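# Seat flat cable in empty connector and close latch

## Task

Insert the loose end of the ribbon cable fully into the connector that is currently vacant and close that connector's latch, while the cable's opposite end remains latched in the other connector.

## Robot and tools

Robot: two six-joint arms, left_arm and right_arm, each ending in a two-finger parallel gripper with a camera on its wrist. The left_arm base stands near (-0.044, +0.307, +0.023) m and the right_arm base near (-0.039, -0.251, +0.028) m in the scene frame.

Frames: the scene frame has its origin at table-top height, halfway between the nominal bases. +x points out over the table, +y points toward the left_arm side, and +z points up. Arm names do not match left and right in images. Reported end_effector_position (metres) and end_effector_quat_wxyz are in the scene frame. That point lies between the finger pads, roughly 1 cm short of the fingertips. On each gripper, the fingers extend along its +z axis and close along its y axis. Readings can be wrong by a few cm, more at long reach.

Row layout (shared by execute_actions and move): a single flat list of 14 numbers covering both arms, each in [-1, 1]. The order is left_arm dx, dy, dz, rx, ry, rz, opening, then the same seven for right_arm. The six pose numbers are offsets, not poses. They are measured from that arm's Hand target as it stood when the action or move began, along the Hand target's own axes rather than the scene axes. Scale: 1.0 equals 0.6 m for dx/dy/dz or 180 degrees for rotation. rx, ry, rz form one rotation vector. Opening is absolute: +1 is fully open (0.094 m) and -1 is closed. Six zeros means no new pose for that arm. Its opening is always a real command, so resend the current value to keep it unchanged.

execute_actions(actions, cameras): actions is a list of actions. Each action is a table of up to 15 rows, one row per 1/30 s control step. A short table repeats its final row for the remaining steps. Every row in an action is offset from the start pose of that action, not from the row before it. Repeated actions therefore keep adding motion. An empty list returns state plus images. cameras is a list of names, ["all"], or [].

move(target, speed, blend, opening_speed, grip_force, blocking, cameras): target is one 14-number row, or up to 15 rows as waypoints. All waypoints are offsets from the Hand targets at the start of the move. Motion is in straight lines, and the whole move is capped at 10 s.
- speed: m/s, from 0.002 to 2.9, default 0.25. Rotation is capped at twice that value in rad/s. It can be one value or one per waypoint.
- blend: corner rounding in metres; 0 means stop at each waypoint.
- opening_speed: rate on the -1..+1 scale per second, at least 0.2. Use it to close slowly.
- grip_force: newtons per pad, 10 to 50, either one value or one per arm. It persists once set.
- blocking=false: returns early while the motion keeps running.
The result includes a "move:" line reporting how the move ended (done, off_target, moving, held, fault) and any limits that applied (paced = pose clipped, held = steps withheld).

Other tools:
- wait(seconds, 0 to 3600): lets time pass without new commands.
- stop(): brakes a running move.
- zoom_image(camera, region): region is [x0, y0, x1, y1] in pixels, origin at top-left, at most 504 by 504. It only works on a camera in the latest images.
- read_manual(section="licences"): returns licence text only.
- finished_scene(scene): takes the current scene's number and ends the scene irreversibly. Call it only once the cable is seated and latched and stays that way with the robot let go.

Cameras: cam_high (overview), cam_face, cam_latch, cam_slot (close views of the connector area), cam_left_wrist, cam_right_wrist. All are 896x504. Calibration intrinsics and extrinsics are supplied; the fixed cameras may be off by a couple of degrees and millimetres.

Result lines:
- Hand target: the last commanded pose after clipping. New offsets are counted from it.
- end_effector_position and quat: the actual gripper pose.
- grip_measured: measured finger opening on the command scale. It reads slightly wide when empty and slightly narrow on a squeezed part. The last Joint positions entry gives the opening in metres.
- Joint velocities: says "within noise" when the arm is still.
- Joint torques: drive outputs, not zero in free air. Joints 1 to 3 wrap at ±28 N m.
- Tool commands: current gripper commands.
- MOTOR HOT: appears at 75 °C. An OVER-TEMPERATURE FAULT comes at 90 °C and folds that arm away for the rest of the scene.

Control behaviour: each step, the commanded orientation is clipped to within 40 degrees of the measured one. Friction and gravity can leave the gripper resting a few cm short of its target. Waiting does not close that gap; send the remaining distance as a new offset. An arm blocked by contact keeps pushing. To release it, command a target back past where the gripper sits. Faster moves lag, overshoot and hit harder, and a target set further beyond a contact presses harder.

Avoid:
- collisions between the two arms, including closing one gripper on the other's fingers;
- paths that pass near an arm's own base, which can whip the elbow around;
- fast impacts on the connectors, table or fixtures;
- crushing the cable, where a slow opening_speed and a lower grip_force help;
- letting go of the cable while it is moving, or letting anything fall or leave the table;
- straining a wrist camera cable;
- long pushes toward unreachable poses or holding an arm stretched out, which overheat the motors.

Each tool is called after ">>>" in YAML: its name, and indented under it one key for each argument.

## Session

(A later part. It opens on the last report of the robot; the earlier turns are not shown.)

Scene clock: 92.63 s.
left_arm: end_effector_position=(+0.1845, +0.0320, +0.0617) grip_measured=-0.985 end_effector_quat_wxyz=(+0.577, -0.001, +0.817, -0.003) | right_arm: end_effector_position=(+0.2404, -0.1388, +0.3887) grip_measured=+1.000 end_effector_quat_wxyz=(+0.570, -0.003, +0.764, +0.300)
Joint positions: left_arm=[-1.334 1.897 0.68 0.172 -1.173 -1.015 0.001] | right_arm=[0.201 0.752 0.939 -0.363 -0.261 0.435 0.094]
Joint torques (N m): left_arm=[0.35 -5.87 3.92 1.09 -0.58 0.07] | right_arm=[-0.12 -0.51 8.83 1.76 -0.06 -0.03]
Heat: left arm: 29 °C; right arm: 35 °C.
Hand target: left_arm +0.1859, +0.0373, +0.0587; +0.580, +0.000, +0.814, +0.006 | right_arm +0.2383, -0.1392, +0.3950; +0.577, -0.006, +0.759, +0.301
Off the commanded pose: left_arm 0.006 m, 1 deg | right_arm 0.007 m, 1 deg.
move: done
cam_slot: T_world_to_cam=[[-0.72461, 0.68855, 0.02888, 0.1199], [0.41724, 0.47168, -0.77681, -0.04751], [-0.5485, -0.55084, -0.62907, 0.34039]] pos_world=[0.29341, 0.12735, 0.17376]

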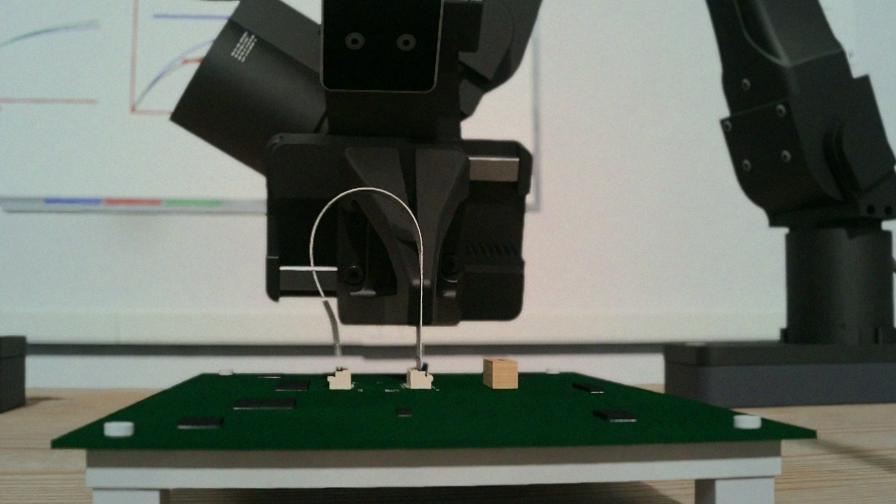

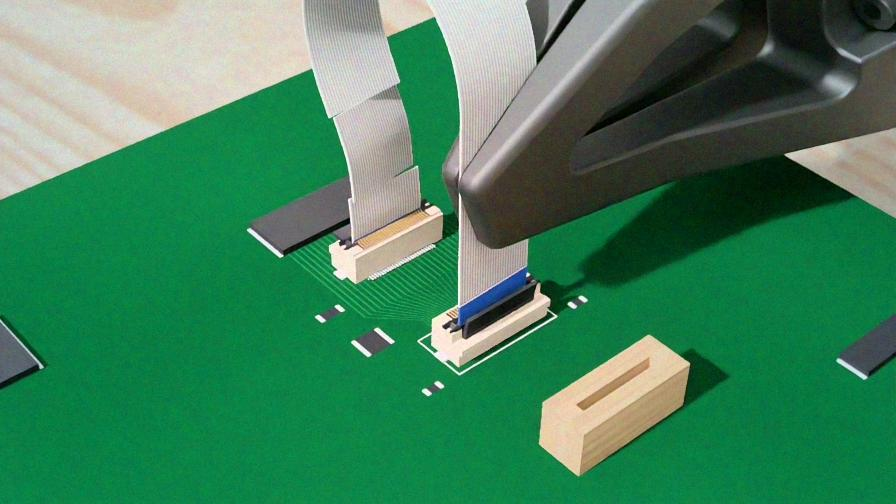

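>>> move:
  target: [0.0031,0,0.0011,0,0,0,-1,0,0,0,0,0,0,1]
  speed: 0.05
  cameras: ["cam_latch","cam_slot"]

>>> zoom_image:
  camera: "cam_slot"
  region: [420, 220, 560, 350]

>>> zoom_image:
  camera: "cam_latch"
  region: [385, 320, 455, 390]

Scene clock: 93.87 s.
left_arm: end_effector_position=(+0.1846, +0.0319, +0.0597) grip_measured=-0.985 end_effector_quat_wxyz=(+0.577, -0.001, +0.817, -0.002) | right_arm: end_effector_position=(+0.2404, -0.1388, +0.3887) grip_measured=+1.000 end_effector_quat_wxyz=(+0.570, -0.003, +0.764, +0.300)
Joint positions: left_arm=[-1.334 1.905 0.68 0.18 -1.173 -1.014 0.001] | right_arm=[0.201 0.752 0.939 -0.363 -0.261 0.435 0.094]
Joint torques (N m): left_arm=[0.39 -5.89 3.69 1.1 -0.57 0.03] | right_arm=[-0.06 -0.44 8.81 1.77 -0.06 -0.02]
Heat: left arm: 29 °C; right arm: 35 °C.
Hand target: left_arm +0.1859, +0.0374, +0.0567; +0.580, +0.000, +0.814, +0.006 | right_arm +0.2383, -0.1392, +0.3950; +0.577, -0.006, +0.759, +0.301
Off the commanded pose: left_arm 0.006 m, 1 deg | right_arm 0.007 m, 1 deg.
move: done
cam_slot: T_world_to_cam=[[-0.72461, 0.68855, 0.02888, 0.1199], [0.41724, 0.47168, -0.77681, -0.04751], [-0.5485, -0.55084, -0.62907, 0.34039]] pos_world=[0.29341, 0.12735, 0.17376]

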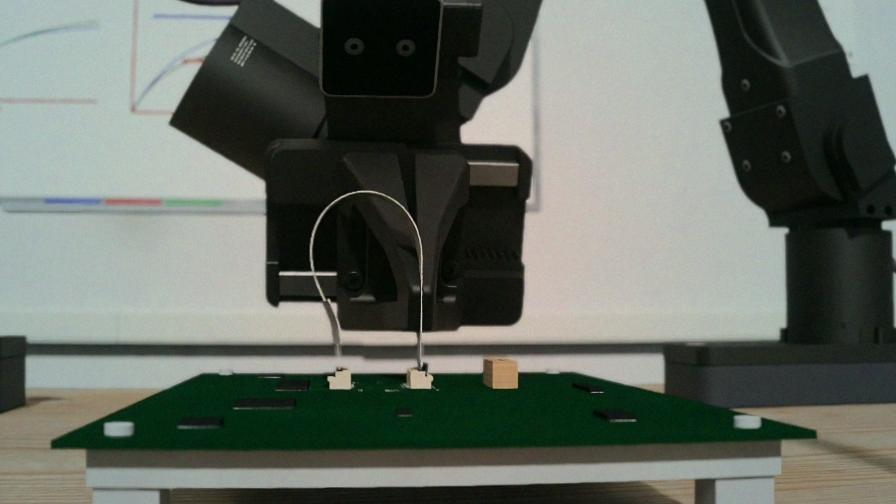

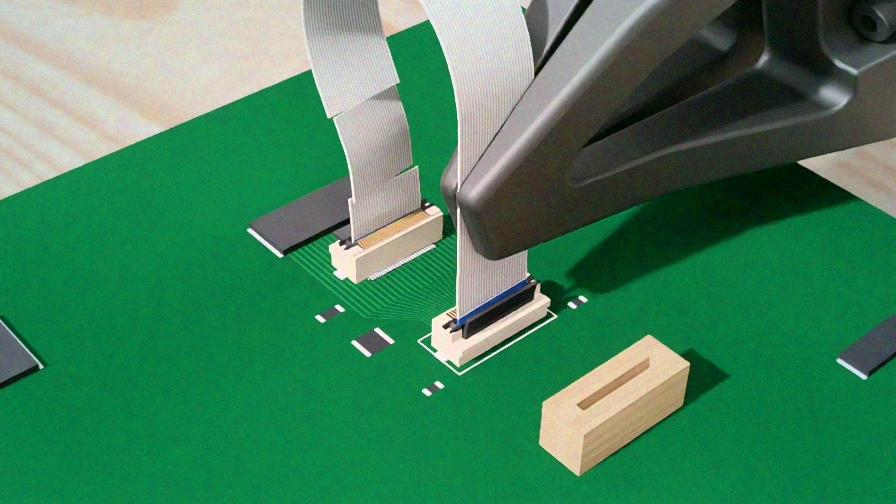

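Scaled by 3.600 from the camera's image (finer frame: 1280x720).

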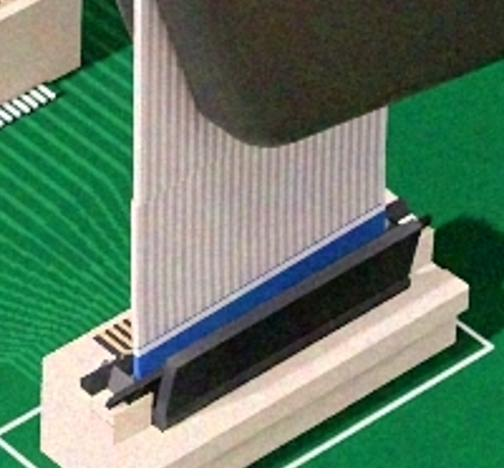

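Scaled by 7.200 from the camera's image (finer frame: 1280x720).

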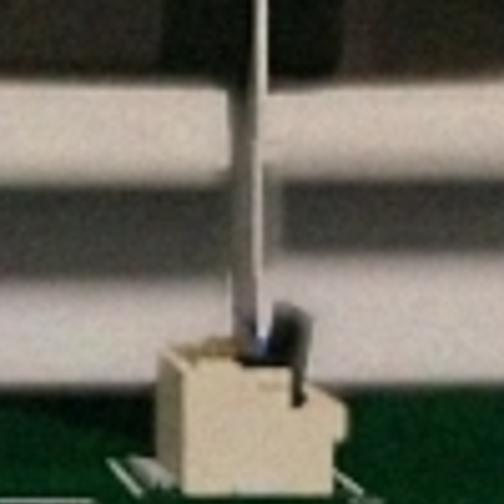

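>>> move:
  target: [0.0070,0,0.0026,0,0,0,-1,0,0,0,0,0,0,1]
  speed: 0.04
  cameras: ["cam_latch","cam_slot"]

>>> zoom_image:
  camera: "cam_slot"
  region: [420, 220, 560, 350]

>>> zoom_image:
  camera: "cam_latch"
  region: [385, 320, 455, 390]

Scene clock: 95.03 s.
left_arm: end_effector_position=(+0.1852, +0.0317, +0.0581) grip_measured=-0.985 end_effector_quat_wxyz=(+0.580, -0.003, +0.815, -0.002) | right_arm: end_effector_position=(+0.2404, -0.1388, +0.3887) grip_measured=+1.000 end_effector_quat_wxyz=(+0.570, -0.003, +0.764, +0.300)
Joint positions: left_arm=[-1.334 1.918 0.68 0.197 -1.181 -1.013 0.001] | right_arm=[0.201 0.752 0.939 -0.363 -0.261 0.435 0.094]
Joint torques (N m): left_arm=[0.39 -5.64 3.41 1.16 -0.51 0] | right_arm=[-0.13 -0.51 8.79 1.76 -0.07 -0.04]
Heat: left arm: 29 °C; right arm: 35 °C.
Hand target: left_arm +0.1861, +0.0375, +0.0523; +0.580, +0.000, +0.814, +0.006 | right_arm +0.2383, -0.1392, +0.3950; +0.577, -0.006, +0.759, +0.301
Off the commanded pose: left_arm 0.008 m, 1 deg | right_arm 0.007 m, 1 deg.
move: done
cam_slot: T_world_to_cam=[[-0.72461, 0.68855, 0.02888, 0.1199], [0.41724, 0.47168, -0.77681, -0.04751], [-0.5485, -0.55084, -0.62907, 0.34039]] pos_world=[0.29341, 0.12735, 0.17376]

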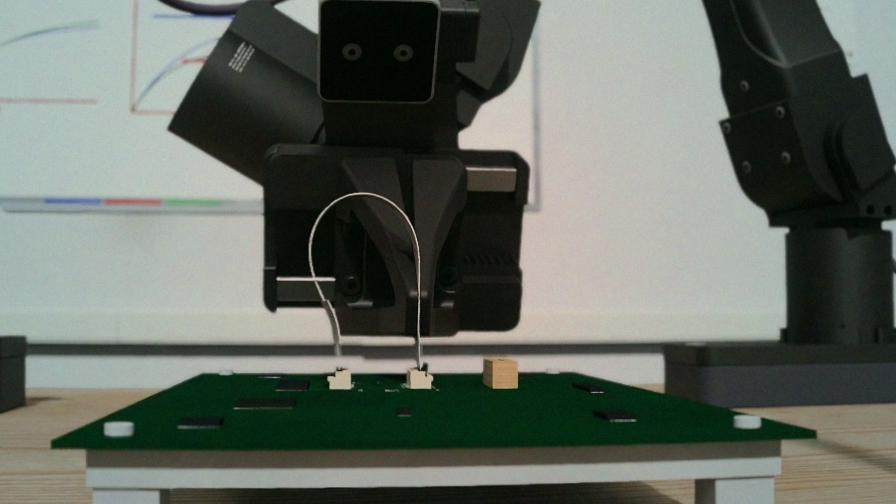

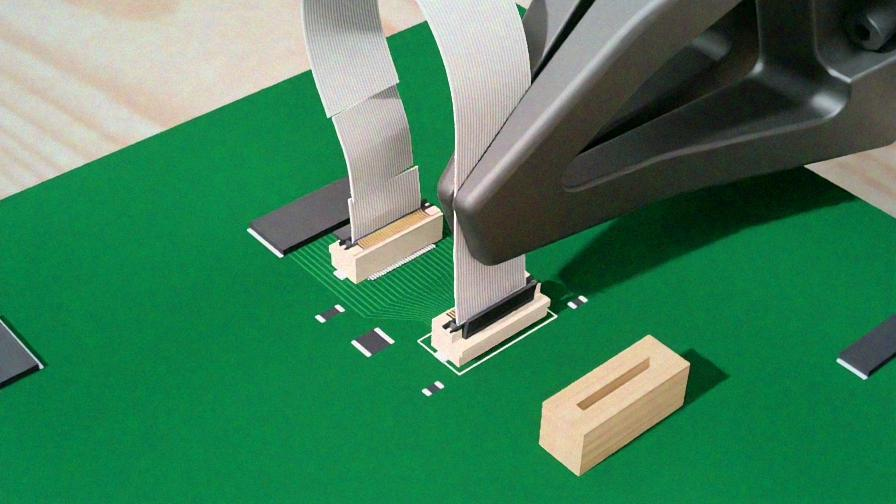

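Scaled by 3.600 from the camera's image (finer frame: 1280x720).

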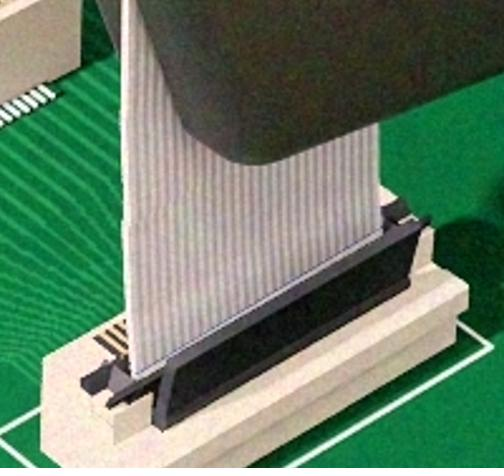

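Scaled by 7.200 from the camera's image (finer frame: 1280x720).

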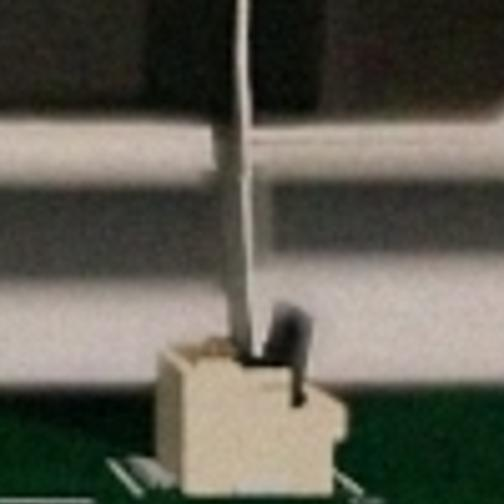

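>>> move:
  target:
    - [-0.0078,0,-0.0029,0,0,0,-1,0,0,0,0,0,0,1]
    - [-0.0078,0,-0.0029,0,0,-0.03,-0.87,0,0,0,0,0,0,1]
  speed: 0.04
  cameras: ["cam_latch","cam_slot"]

>>> zoom_image:
  camera: "cam_latch"
  region: [370, 290, 470, 390]

Scene clock: 100.03 s.
left_arm: end_effector_position=(+0.1846, +0.0319, +0.0566) grip_measured=-0.873 end_effector_quat_wxyz=(+0.576, -0.032, +0.816, -0.024) | right_arm: end_effector_position=(+0.2404, -0.1388, +0.3887) grip_measured=+1.000 end_effector_quat_wxyz=(+0.570, -0.003, +0.764, +0.300)
Joint positions: left_arm=[-1.334 1.918 0.678 0.195 -1.174 -1.09 0.006] | right_arm=[0.201 0.752 0.939 -0.363 -0.261 0.435 0.094]
Joint torques (N m): left_arm=[0.38 -7.15 3.81 0.96 -0.57 -0.14] | right_arm=[-0.14 -0.47 8.8 1.76 -0.07 -0.04]
Heat: left arm: 29 °C; right arm: 35 °C.
Hand target: left_arm +0.1859, +0.0373, +0.0573; +0.580, -0.039, +0.813, -0.021 | right_arm +0.2383, -0.1392, +0.3950; +0.577, -0.006, +0.759, +0.301
Off the commanded pose: left_arm 0.006 m, 1 deg | right_arm 0.007 m, 1 deg.
move: done
cam_slot: T_world_to_cam=[[-0.72461, 0.68855, 0.02888, 0.1199], [0.41724, 0.47168, -0.77681, -0.04751], [-0.5485, -0.55084, -0.62907, 0.34039]] pos_world=[0.29341, 0.12735, 0.17376]

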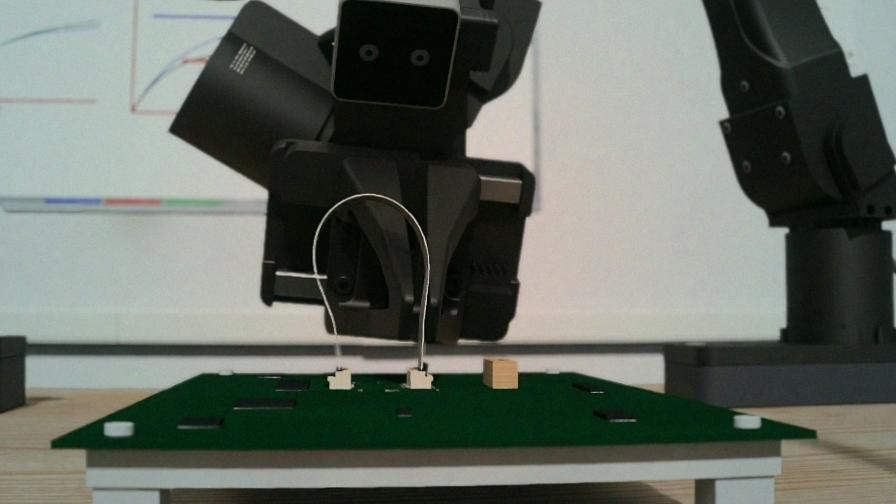

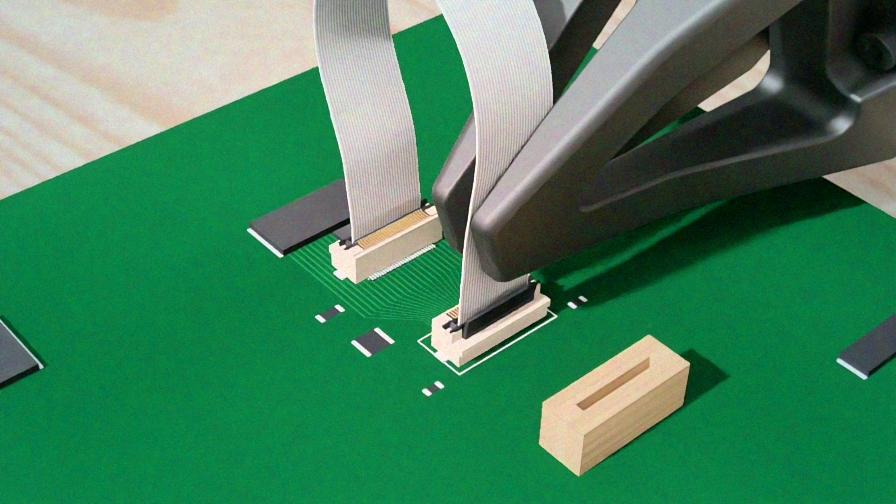

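Scaled by 5.040 from the camera's image (finer frame: 1280x720).

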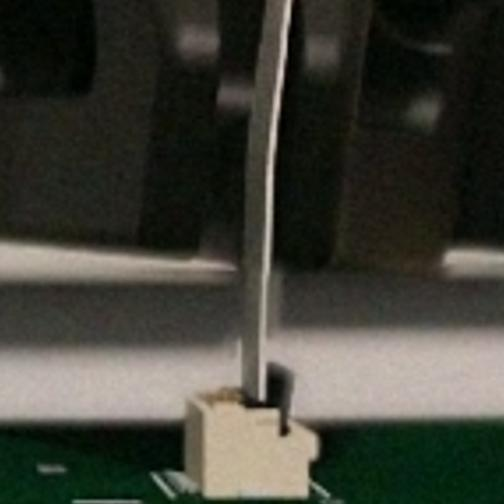

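>>> move:
  target: [0.0138,0.0012,0.0048,0,0,0,-0.87,0,0,0,0,0,0,1]
  speed: 0.04
  cameras: ["cam_latch","cam_slot"]

>>> zoom_image:
  camera: "cam_latch"
  region: [370, 290, 470, 390]

>>> zoom_image:
  camera: "cam_slot"
  region: [420, 220, 560, 350]

Scene clock: 102.17 s.
left_arm: end_effector_position=(+0.1847, +0.0309, +0.0516) grip_measured=-0.873 end_effector_quat_wxyz=(+0.576, -0.033, +0.816, -0.026) | right_arm: end_effector_position=(+0.2404, -0.1388, +0.3887) grip_measured=+1.000 end_effector_quat_wxyz=(+0.570, -0.003, +0.764, +0.300)
Joint positions: left_arm=[-1.334 1.94 0.678 0.218 -1.172 -1.093 0.006] | right_arm=[0.201 0.752 0.939 -0.363 -0.261 0.435 0.094]
Joint torques (N m): left_arm=[0.36 -6.12 3.28 1.15 -0.58 -0.1] | right_arm=[-0.09 -0.46 8.75 1.77 -0.07 -0.03]
Heat: left arm: 29 °C; right arm: 35 °C.
Hand target: left_arm +0.1860, +0.0374, +0.0485; +0.580, -0.039, +0.813, -0.021 | right_arm +0.2383, -0.1392, +0.3950; +0.577, -0.006, +0.759, +0.301
Off the commanded pose: left_arm 0.007 m, 1 deg | right_arm 0.007 m, 1 deg.
move: done
cam_slot: T_world_to_cam=[[-0.72461, 0.68855, 0.02888, 0.1199], [0.41724, 0.47168, -0.77681, -0.04751], [-0.5485, -0.55084, -0.62907, 0.34039]] pos_world=[0.29341, 0.12735, 0.17376]

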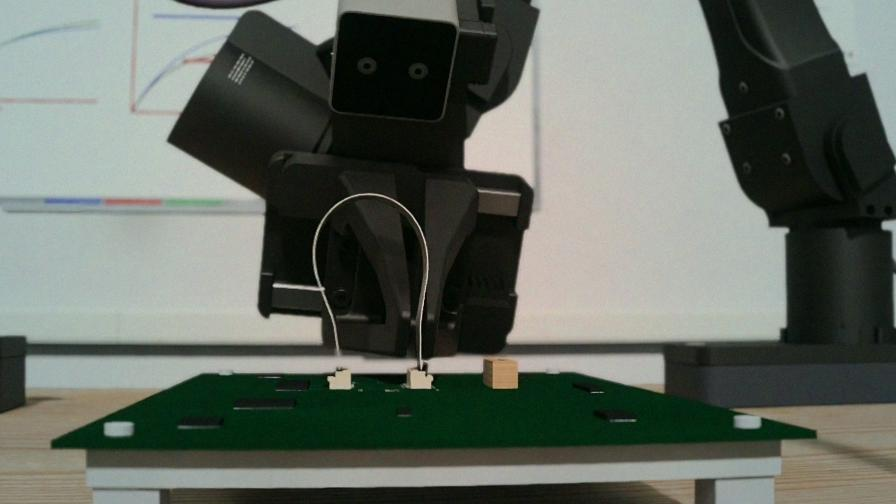

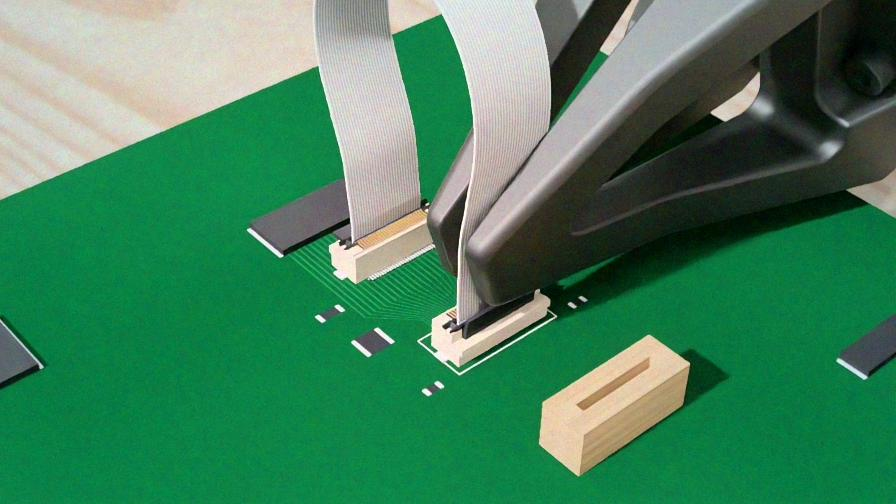

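Scaled by 5.040 from the camera's image (finer frame: 1280x720).

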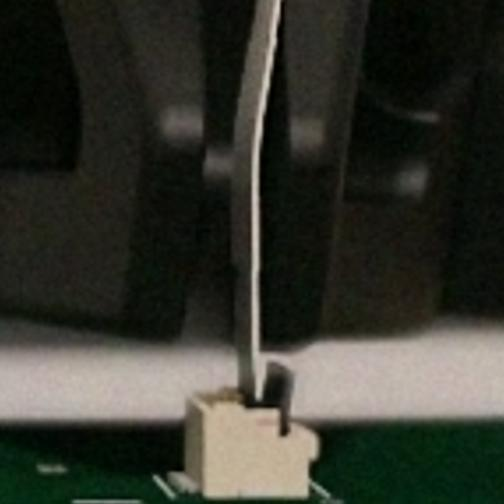

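Scaled by 3.600 from the camera's image (finer frame: 1280x720).

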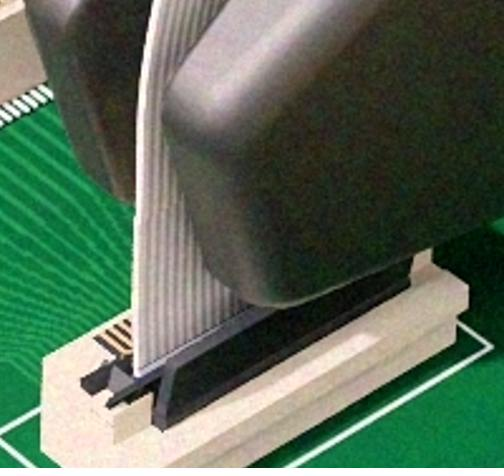

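>>> move:
  target:
    - [0.0047,0.0013,0.0016,0,0,0,-0.87,0,0,0,0,0,0,1]
    - [0.0092,0.0045,0.0032,0,0,0,-0.87,0,0,0,0,0,0,1]
    - [0.0137,0.0088,0.0048,0,0,0,-0.87,0,0,0,0,0,0,1]
  speed: 0.04
  blend: 0.002
  cameras: ["cam_latch","cam_slot"]

>>> zoom_image:
  camera: "cam_latch"
  region: [370, 290, 470, 390]

>>> zoom_image:
  camera: "cam_slot"
  region: [420, 220, 560, 350]

Scene clock: 103.83 s.
left_arm: end_effector_position=(+0.1851, +0.0353, +0.0478) grip_measured=-0.873 end_effector_quat_wxyz=(+0.583, -0.043, +0.811, -0.032) | right_arm: end_effector_position=(+0.2404, -0.1388, +0.3887) grip_measured=+1.000 end_effector_quat_wxyz=(+0.570, -0.003, +0.764, +0.300)
Joint positions: left_arm=[-1.334 1.959 0.65 0.288 -1.188 -1.094 0.006] | right_arm=[0.201 0.752 0.939 -0.363 -0.261 0.435 0.094]
Joint torques (N m): left_arm=[0.59 -5.42 3.29 1.03 -0.4 -0.03] | right_arm=[-0.09 -0.53 8.77 1.77 -0.07 -0.04]
Heat: left arm: 29 °C; right arm: 35 °C.
Hand target: left_arm +0.1858, +0.0421, +0.0393; +0.580, -0.039, +0.813, -0.021 | right_arm +0.2383, -0.1392, +0.3950; +0.577, -0.006, +0.759, +0.301
Off the commanded pose: left_arm 0.011 m, 1 deg | right_arm 0.007 m, 1 deg.
move: off_target (left_arm); blend cut to 0.0016 m at target 1, 0.0017 m at target 2
cam_slot: T_world_to_cam=[[-0.72461, 0.68855, 0.02888, 0.1199], [0.41724, 0.47168, -0.77681, -0.04751], [-0.5485, -0.55084, -0.62907, 0.34039]] pos_world=[0.29341, 0.12735, 0.17376]

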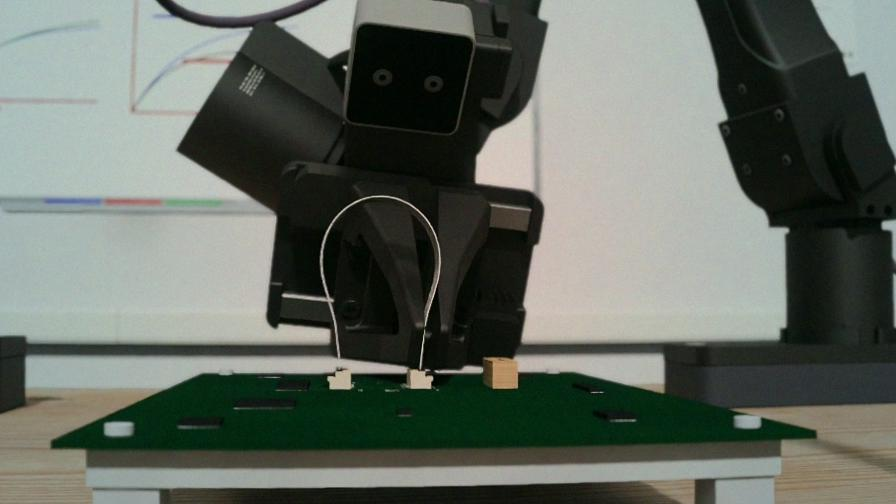

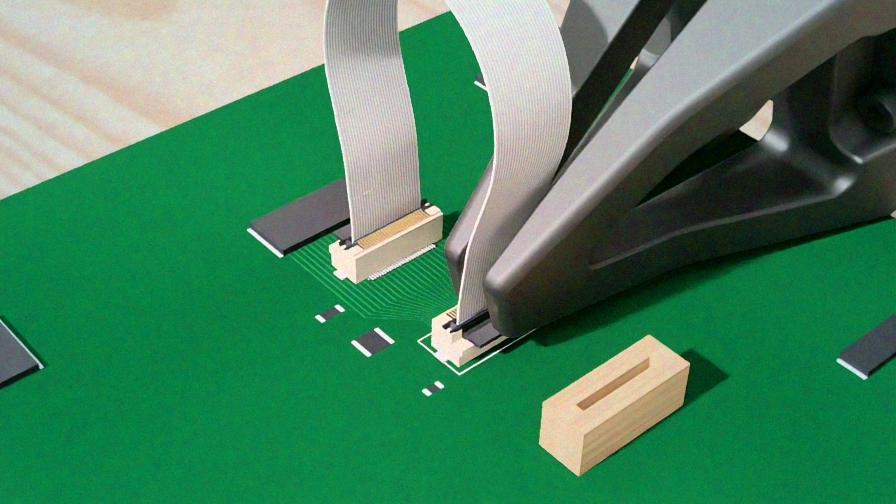

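Scaled by 5.040 from the camera's image (finer frame: 1280x720).

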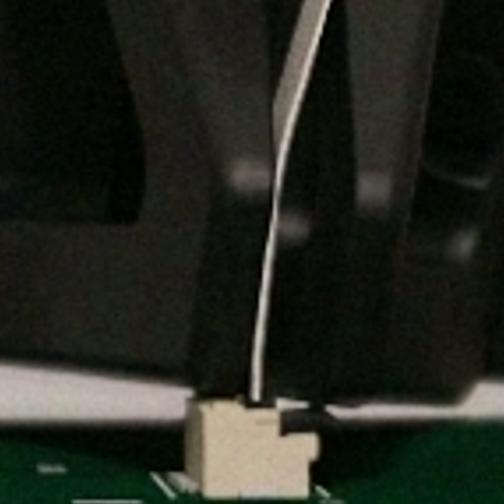

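Scaled by 3.600 from the camera's image (finer frame: 1280x720).

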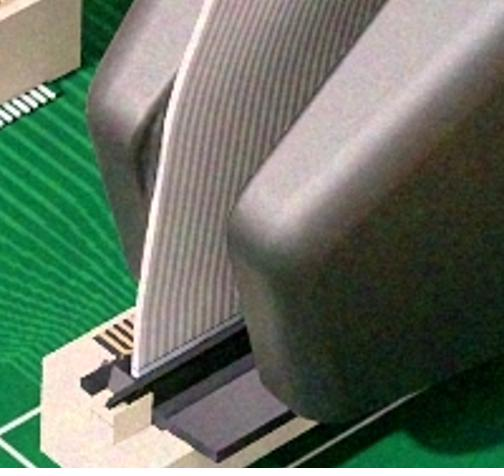

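>>> move:
  target: [0.0060,0.0005,0.0020,0,0,0,-0.87,0,0,0,0,0,0,1]
  speed: 0.04
  cameras: ["cam_latch","cam_slot"]

>>> zoom_image:
  camera: "cam_latch"
  region: [385, 330, 445, 390]

>>> zoom_image:
  camera: "cam_slot"
  region: [420, 220, 560, 350]

Scene clock: 105.13 s.
left_arm: end_effector_position=(+0.1860, +0.0354, +0.0486) grip_measured=-0.873 end_effector_quat_wxyz=(+0.588, -0.047, +0.807, -0.032) | right_arm: end_effector_position=(+0.2404, -0.1388, +0.3887) grip_measured=+1.000 end_effector_quat_wxyz=(+0.570, -0.003, +0.764, +0.300)
Joint positions: left_arm=[-1.334 1.967 0.65 0.306 -1.202 -1.092 0.006] | right_arm=[0.201 0.752 0.939 -0.363 -0.261 0.435 0.094]
Joint torques (N m): left_arm=[0.5 -5 3.1 1.02 -0.29 -0.07] | right_arm=[-0.12 -0.47 8.8 1.77 -0.06 -0.03]
Heat: left arm: 29 °C; right arm: 35 °C.
Hand target: left_arm +0.1858, +0.0420, +0.0356; +0.580, -0.039, +0.813, -0.021 | right_arm +0.2383, -0.1392, +0.3950; +0.577, -0.006, +0.759, +0.301
Off the commanded pose: left_arm 0.015 m, 2 deg | right_arm 0.007 m, 1 deg.
move: off_target (left_arm)
cam_slot: T_world_to_cam=[[-0.72461, 0.68855, 0.02888, 0.1199], [0.41724, 0.47168, -0.77681, -0.04751], [-0.5485, -0.55084, -0.62907, 0.34039]] pos_world=[0.29341, 0.12735, 0.17376]

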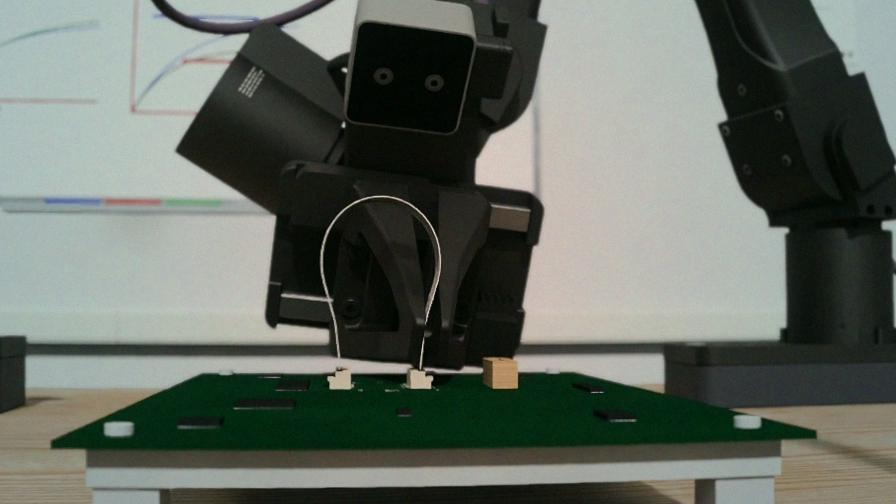

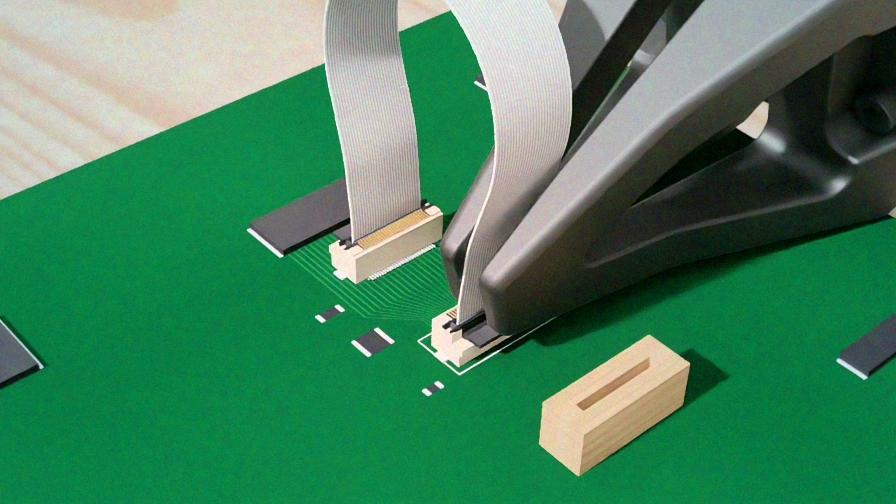

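Scaled by 8.400 from the camera's image (finer frame: 1280x720).

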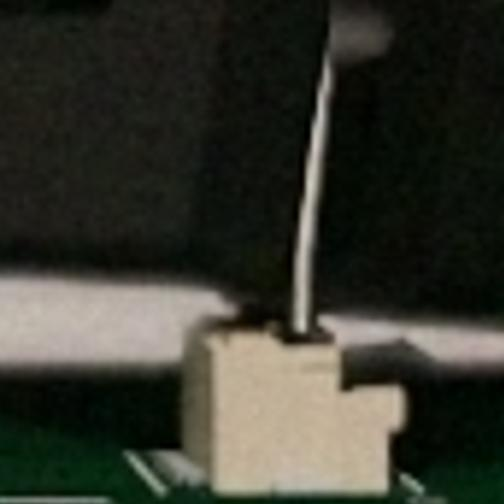

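Scaled by 3.600 from the camera's image (finer frame: 1280x720).

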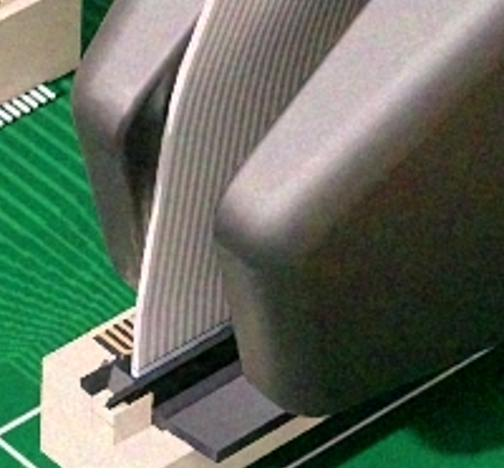

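>>> move:
  target: [-0.0094,0.0058,-0.0033,0,0.07,0,-0.87,0,0,0,0,0,0,1]
  speed: 0.06
  cameras: ["cam_latch","cam_slot"]

>>> zoom_image:
  camera: "cam_latch"
  region: [385, 330, 445, 390]

>>> zoom_image:
  camera: "cam_slot"
  region: [420, 220, 560, 350]

Scene clock: 108.17 s.
left_arm: end_effector_position=(+0.1882, +0.0358, +0.0479) grip_measured=-0.872 end_effector_quat_wxyz=(+0.505, -0.048, +0.860, -0.052) | right_arm: end_effector_position=(+0.2404, -0.1388, +0.3887) grip_measured=+1.000 end_effector_quat_wxyz=(+0.570, -0.003, +0.764, +0.300)
Joint positions: left_arm=[-1.269 1.828 0.669 0.101 -0.982 -1.135 0.006] | right_arm=[0.201 0.752 0.939 -0.363 -0.261 0.435 0.094]
Joint torques (N m): left_arm=[0.68 -7.23 5.44 0.1 -0.13 -0.1] | right_arm=[-0.12 -0.5 8.73 1.76 -0.08 -0.04]
Heat: left arm: 29 °C; right arm: 35 °C.
Hand target: left_arm +0.1856, +0.0459, +0.0412; +0.487, -0.036, +0.872, -0.025 | right_arm +0.2383, -0.1392, +0.3950; +0.577, -0.006, +0.759, +0.301
Off the commanded pose: left_arm 0.012 m, 4 deg | right_arm 0.007 m, 1 deg.
move: off_target (left_arm)
cam_slot: T_world_to_cam=[[-0.72461, 0.68855, 0.02888, 0.1199], [0.41724, 0.47168, -0.77681, -0.04751], [-0.5485, -0.55084, -0.62907, 0.34039]] pos_world=[0.29341, 0.12735, 0.17376]

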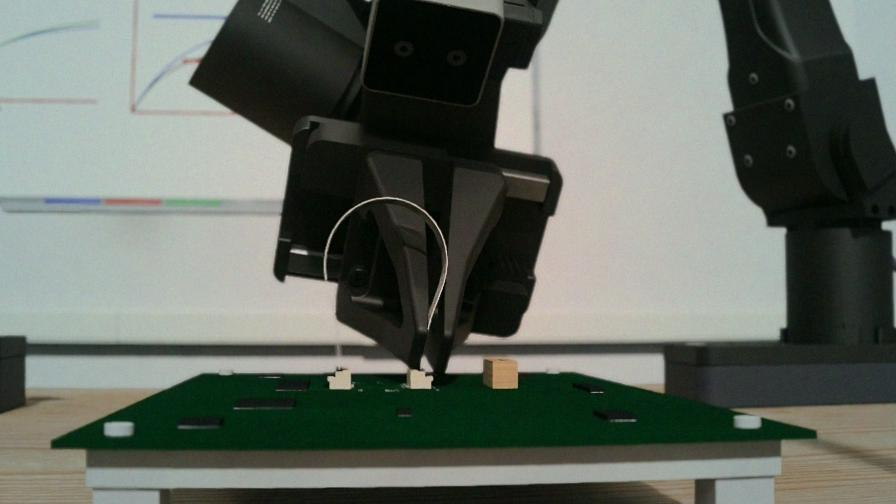

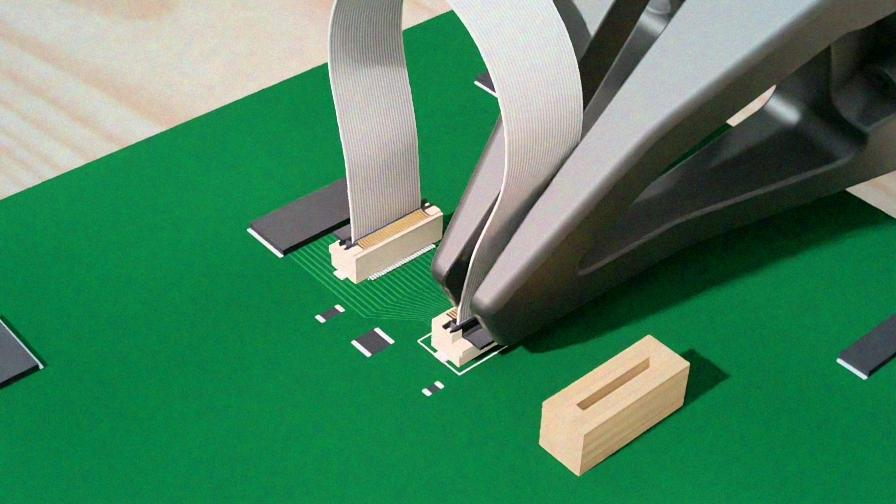

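Scaled by 8.400 from the camera's image (finer frame: 1280x720).

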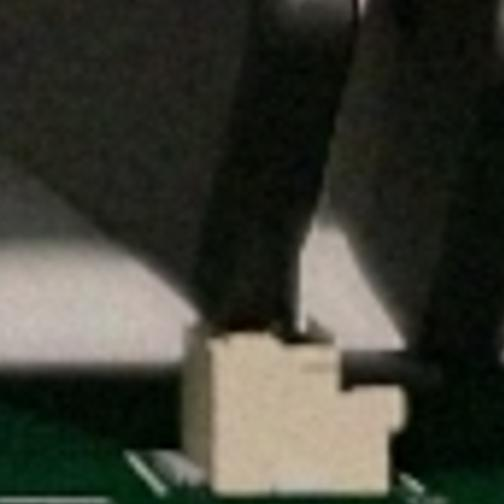

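Scaled by 3.600 from the camera's image (finer frame: 1280x720).

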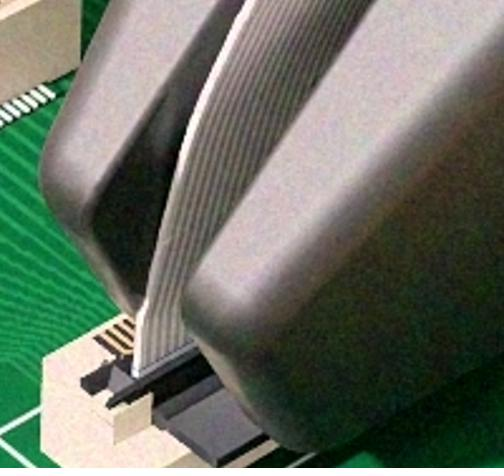

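>>> move:
  target: [0.0071,0.002,0.0044,0,0,-0.04,-0.87,0,0,0,0,0,0,1]
  speed: 0.05
  cameras: ["cam_latch","cam_slot"]

>>> zoom_image:
  camera: "cam_latch"
  region: [385, 330, 445, 390]

>>> zoom_image:
  camera: "cam_slot"
  region: [420, 220, 560, 350]

Scene clock: 111.37 s.
left_arm: end_effector_position=(+0.1882, +0.0362, +0.0477) grip_measured=-0.871 end_effector_quat_wxyz=(+0.501, -0.102, +0.856, -0.083) | right_arm: end_effector_position=(+0.2404, -0.1388, +0.3887) grip_measured=+1.000 end_effector_quat_wxyz=(+0.570, -0.003, +0.764, +0.300)
Joint positions: left_arm=[-1.269 1.828 0.669 0.098 -0.981 -1.261 0.006] | right_arm=[0.201 0.752 0.939 -0.363 -0.261 0.435 0.094]
Joint torques (N m): left_arm=[0.65 -5.91 4.88 0.32 -0.13 -0.09] | right_arm=[-0.1 -0.47 8.81 1.76 -0.06 -0.05]
Heat: left arm: 29 °C; right arm: 35 °C.
Hand target: left_arm +0.1856, +0.0468, +0.0362; +0.485, -0.091, +0.868, -0.056 | right_arm +0.2383, -0.1392, +0.3950; +0.577, -0.006, +0.759, +0.301
Off the commanded pose: left_arm 0.016 m, 4 deg | right_arm 0.007 m, 1 deg.
move: off_target (left_arm)
cam_slot: T_world_to_cam=[[-0.72461, 0.68855, 0.02888, 0.1199], [0.41724, 0.47168, -0.77681, -0.04751], [-0.5485, -0.55084, -0.62907, 0.34039]] pos_world=[0.29341, 0.12735, 0.17376]

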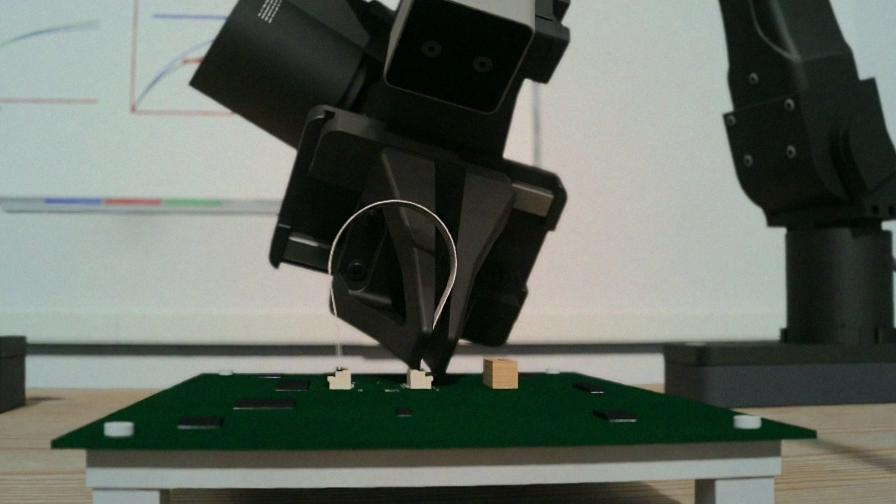

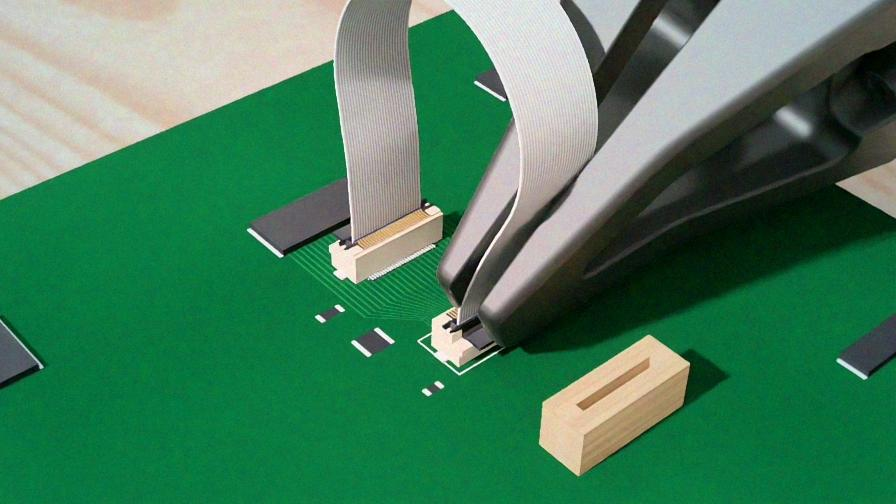

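Scaled by 8.400 from the camera's image (finer frame: 1280x720).

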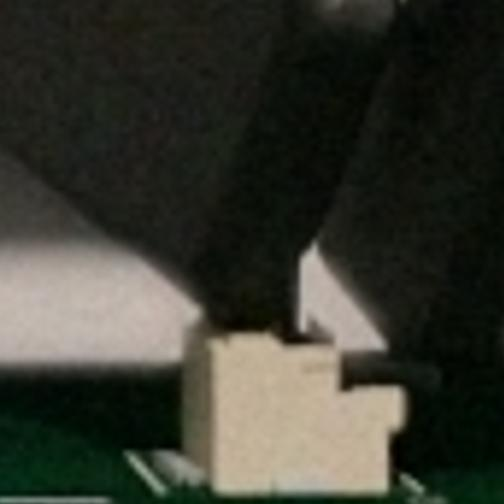

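Scaled by 3.600 from the camera's image (finer frame: 1280x720).

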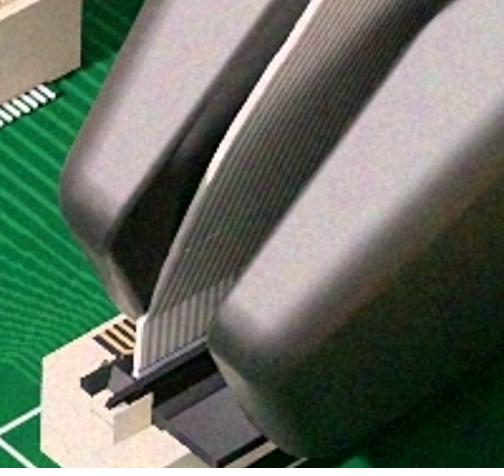

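>>> zoom_image:
  camera: "cam_latch"
  region: [315, 330, 435, 390]

>>> zoom_image:
  camera: "cam_slot"
  region: [320, 180, 530, 380]

Scaled by 4.200 from the camera's image (finer frame: 1280x720).

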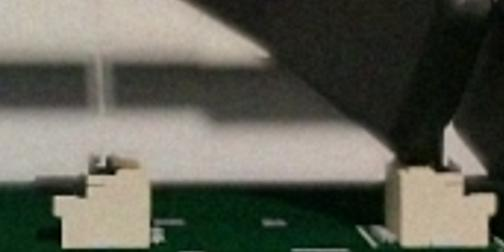

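Scaled by 2.400 from the camera's image (finer frame: 1280x720).

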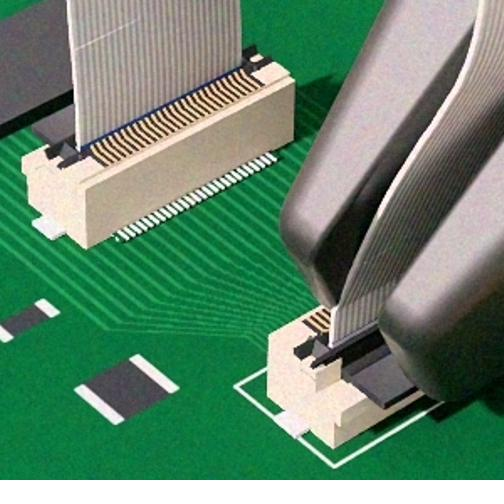

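>>> move:
  target: [-0.0159,-0.0138,-0.0112,0,0,0,-0.82,0,0,0,0,0,0,1]
  speed: 0.04
  cameras: ["cam_latch","cam_slot"]

>>> zoom_image:
  camera: "cam_slot"
  region: [420, 220, 560, 350]

Scene clock: 115.33 s.
left_arm: end_effector_position=(+0.1870, +0.0357, +0.0477) grip_measured=-0.822 end_effector_quat_wxyz=(+0.493, -0.095, +0.862, -0.071) | right_arm: end_effector_position=(+0.2404, -0.1388, +0.3887) grip_measured=+1.000 end_effector_quat_wxyz=(+0.570, -0.003, +0.764, +0.300)
Joint positions: left_arm=[-1.269 1.825 0.695 0.03 -0.969 -1.27 0.008] | right_arm=[0.201 0.752 0.939 -0.363 -0.261 0.435 0.094]
Joint torques (N m): left_arm=[0.29 -8.05 6.2 0.2 -0.3 -0.08] | right_arm=[-0.09 -0.5 8.8 1.76 -0.06 -0.04]
Heat: left arm: 29 °C; right arm: 35 °C.
Hand target: left_arm +0.1856, +0.0406, +0.0492; +0.485, -0.091, +0.868, -0.056 | right_arm +0.2383, -0.1392, +0.3950; +0.577, -0.006, +0.759, +0.301
Off the commanded pose: left_arm 0.005 m, 2 deg | right_arm 0.007 m, 1 deg.
move: done
cam_slot: T_world_to_cam=[[-0.72461, 0.68855, 0.02888, 0.1199], [0.41724, 0.47168, -0.77681, -0.04751], [-0.5485, -0.55084, -0.62907, 0.34039]] pos_world=[0.29341, 0.12735, 0.17376]

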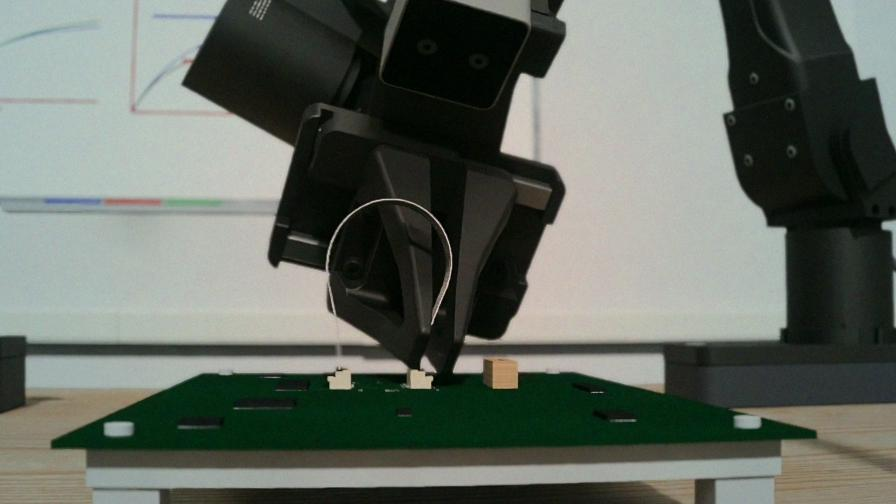

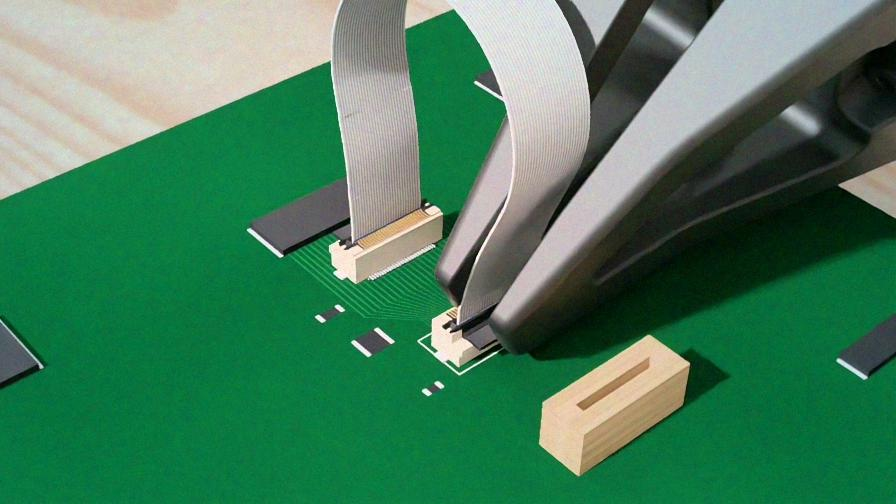

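Scaled by 3.600 from the camera's image (finer frame: 1280x720).

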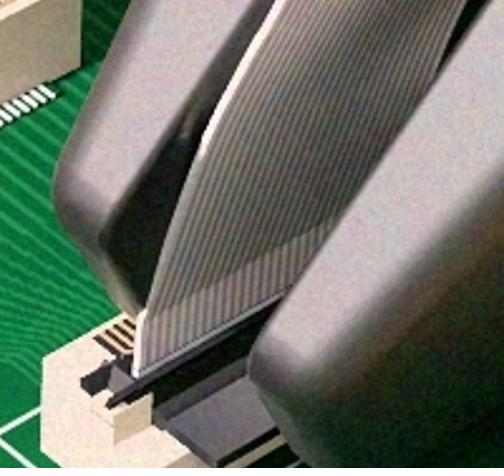

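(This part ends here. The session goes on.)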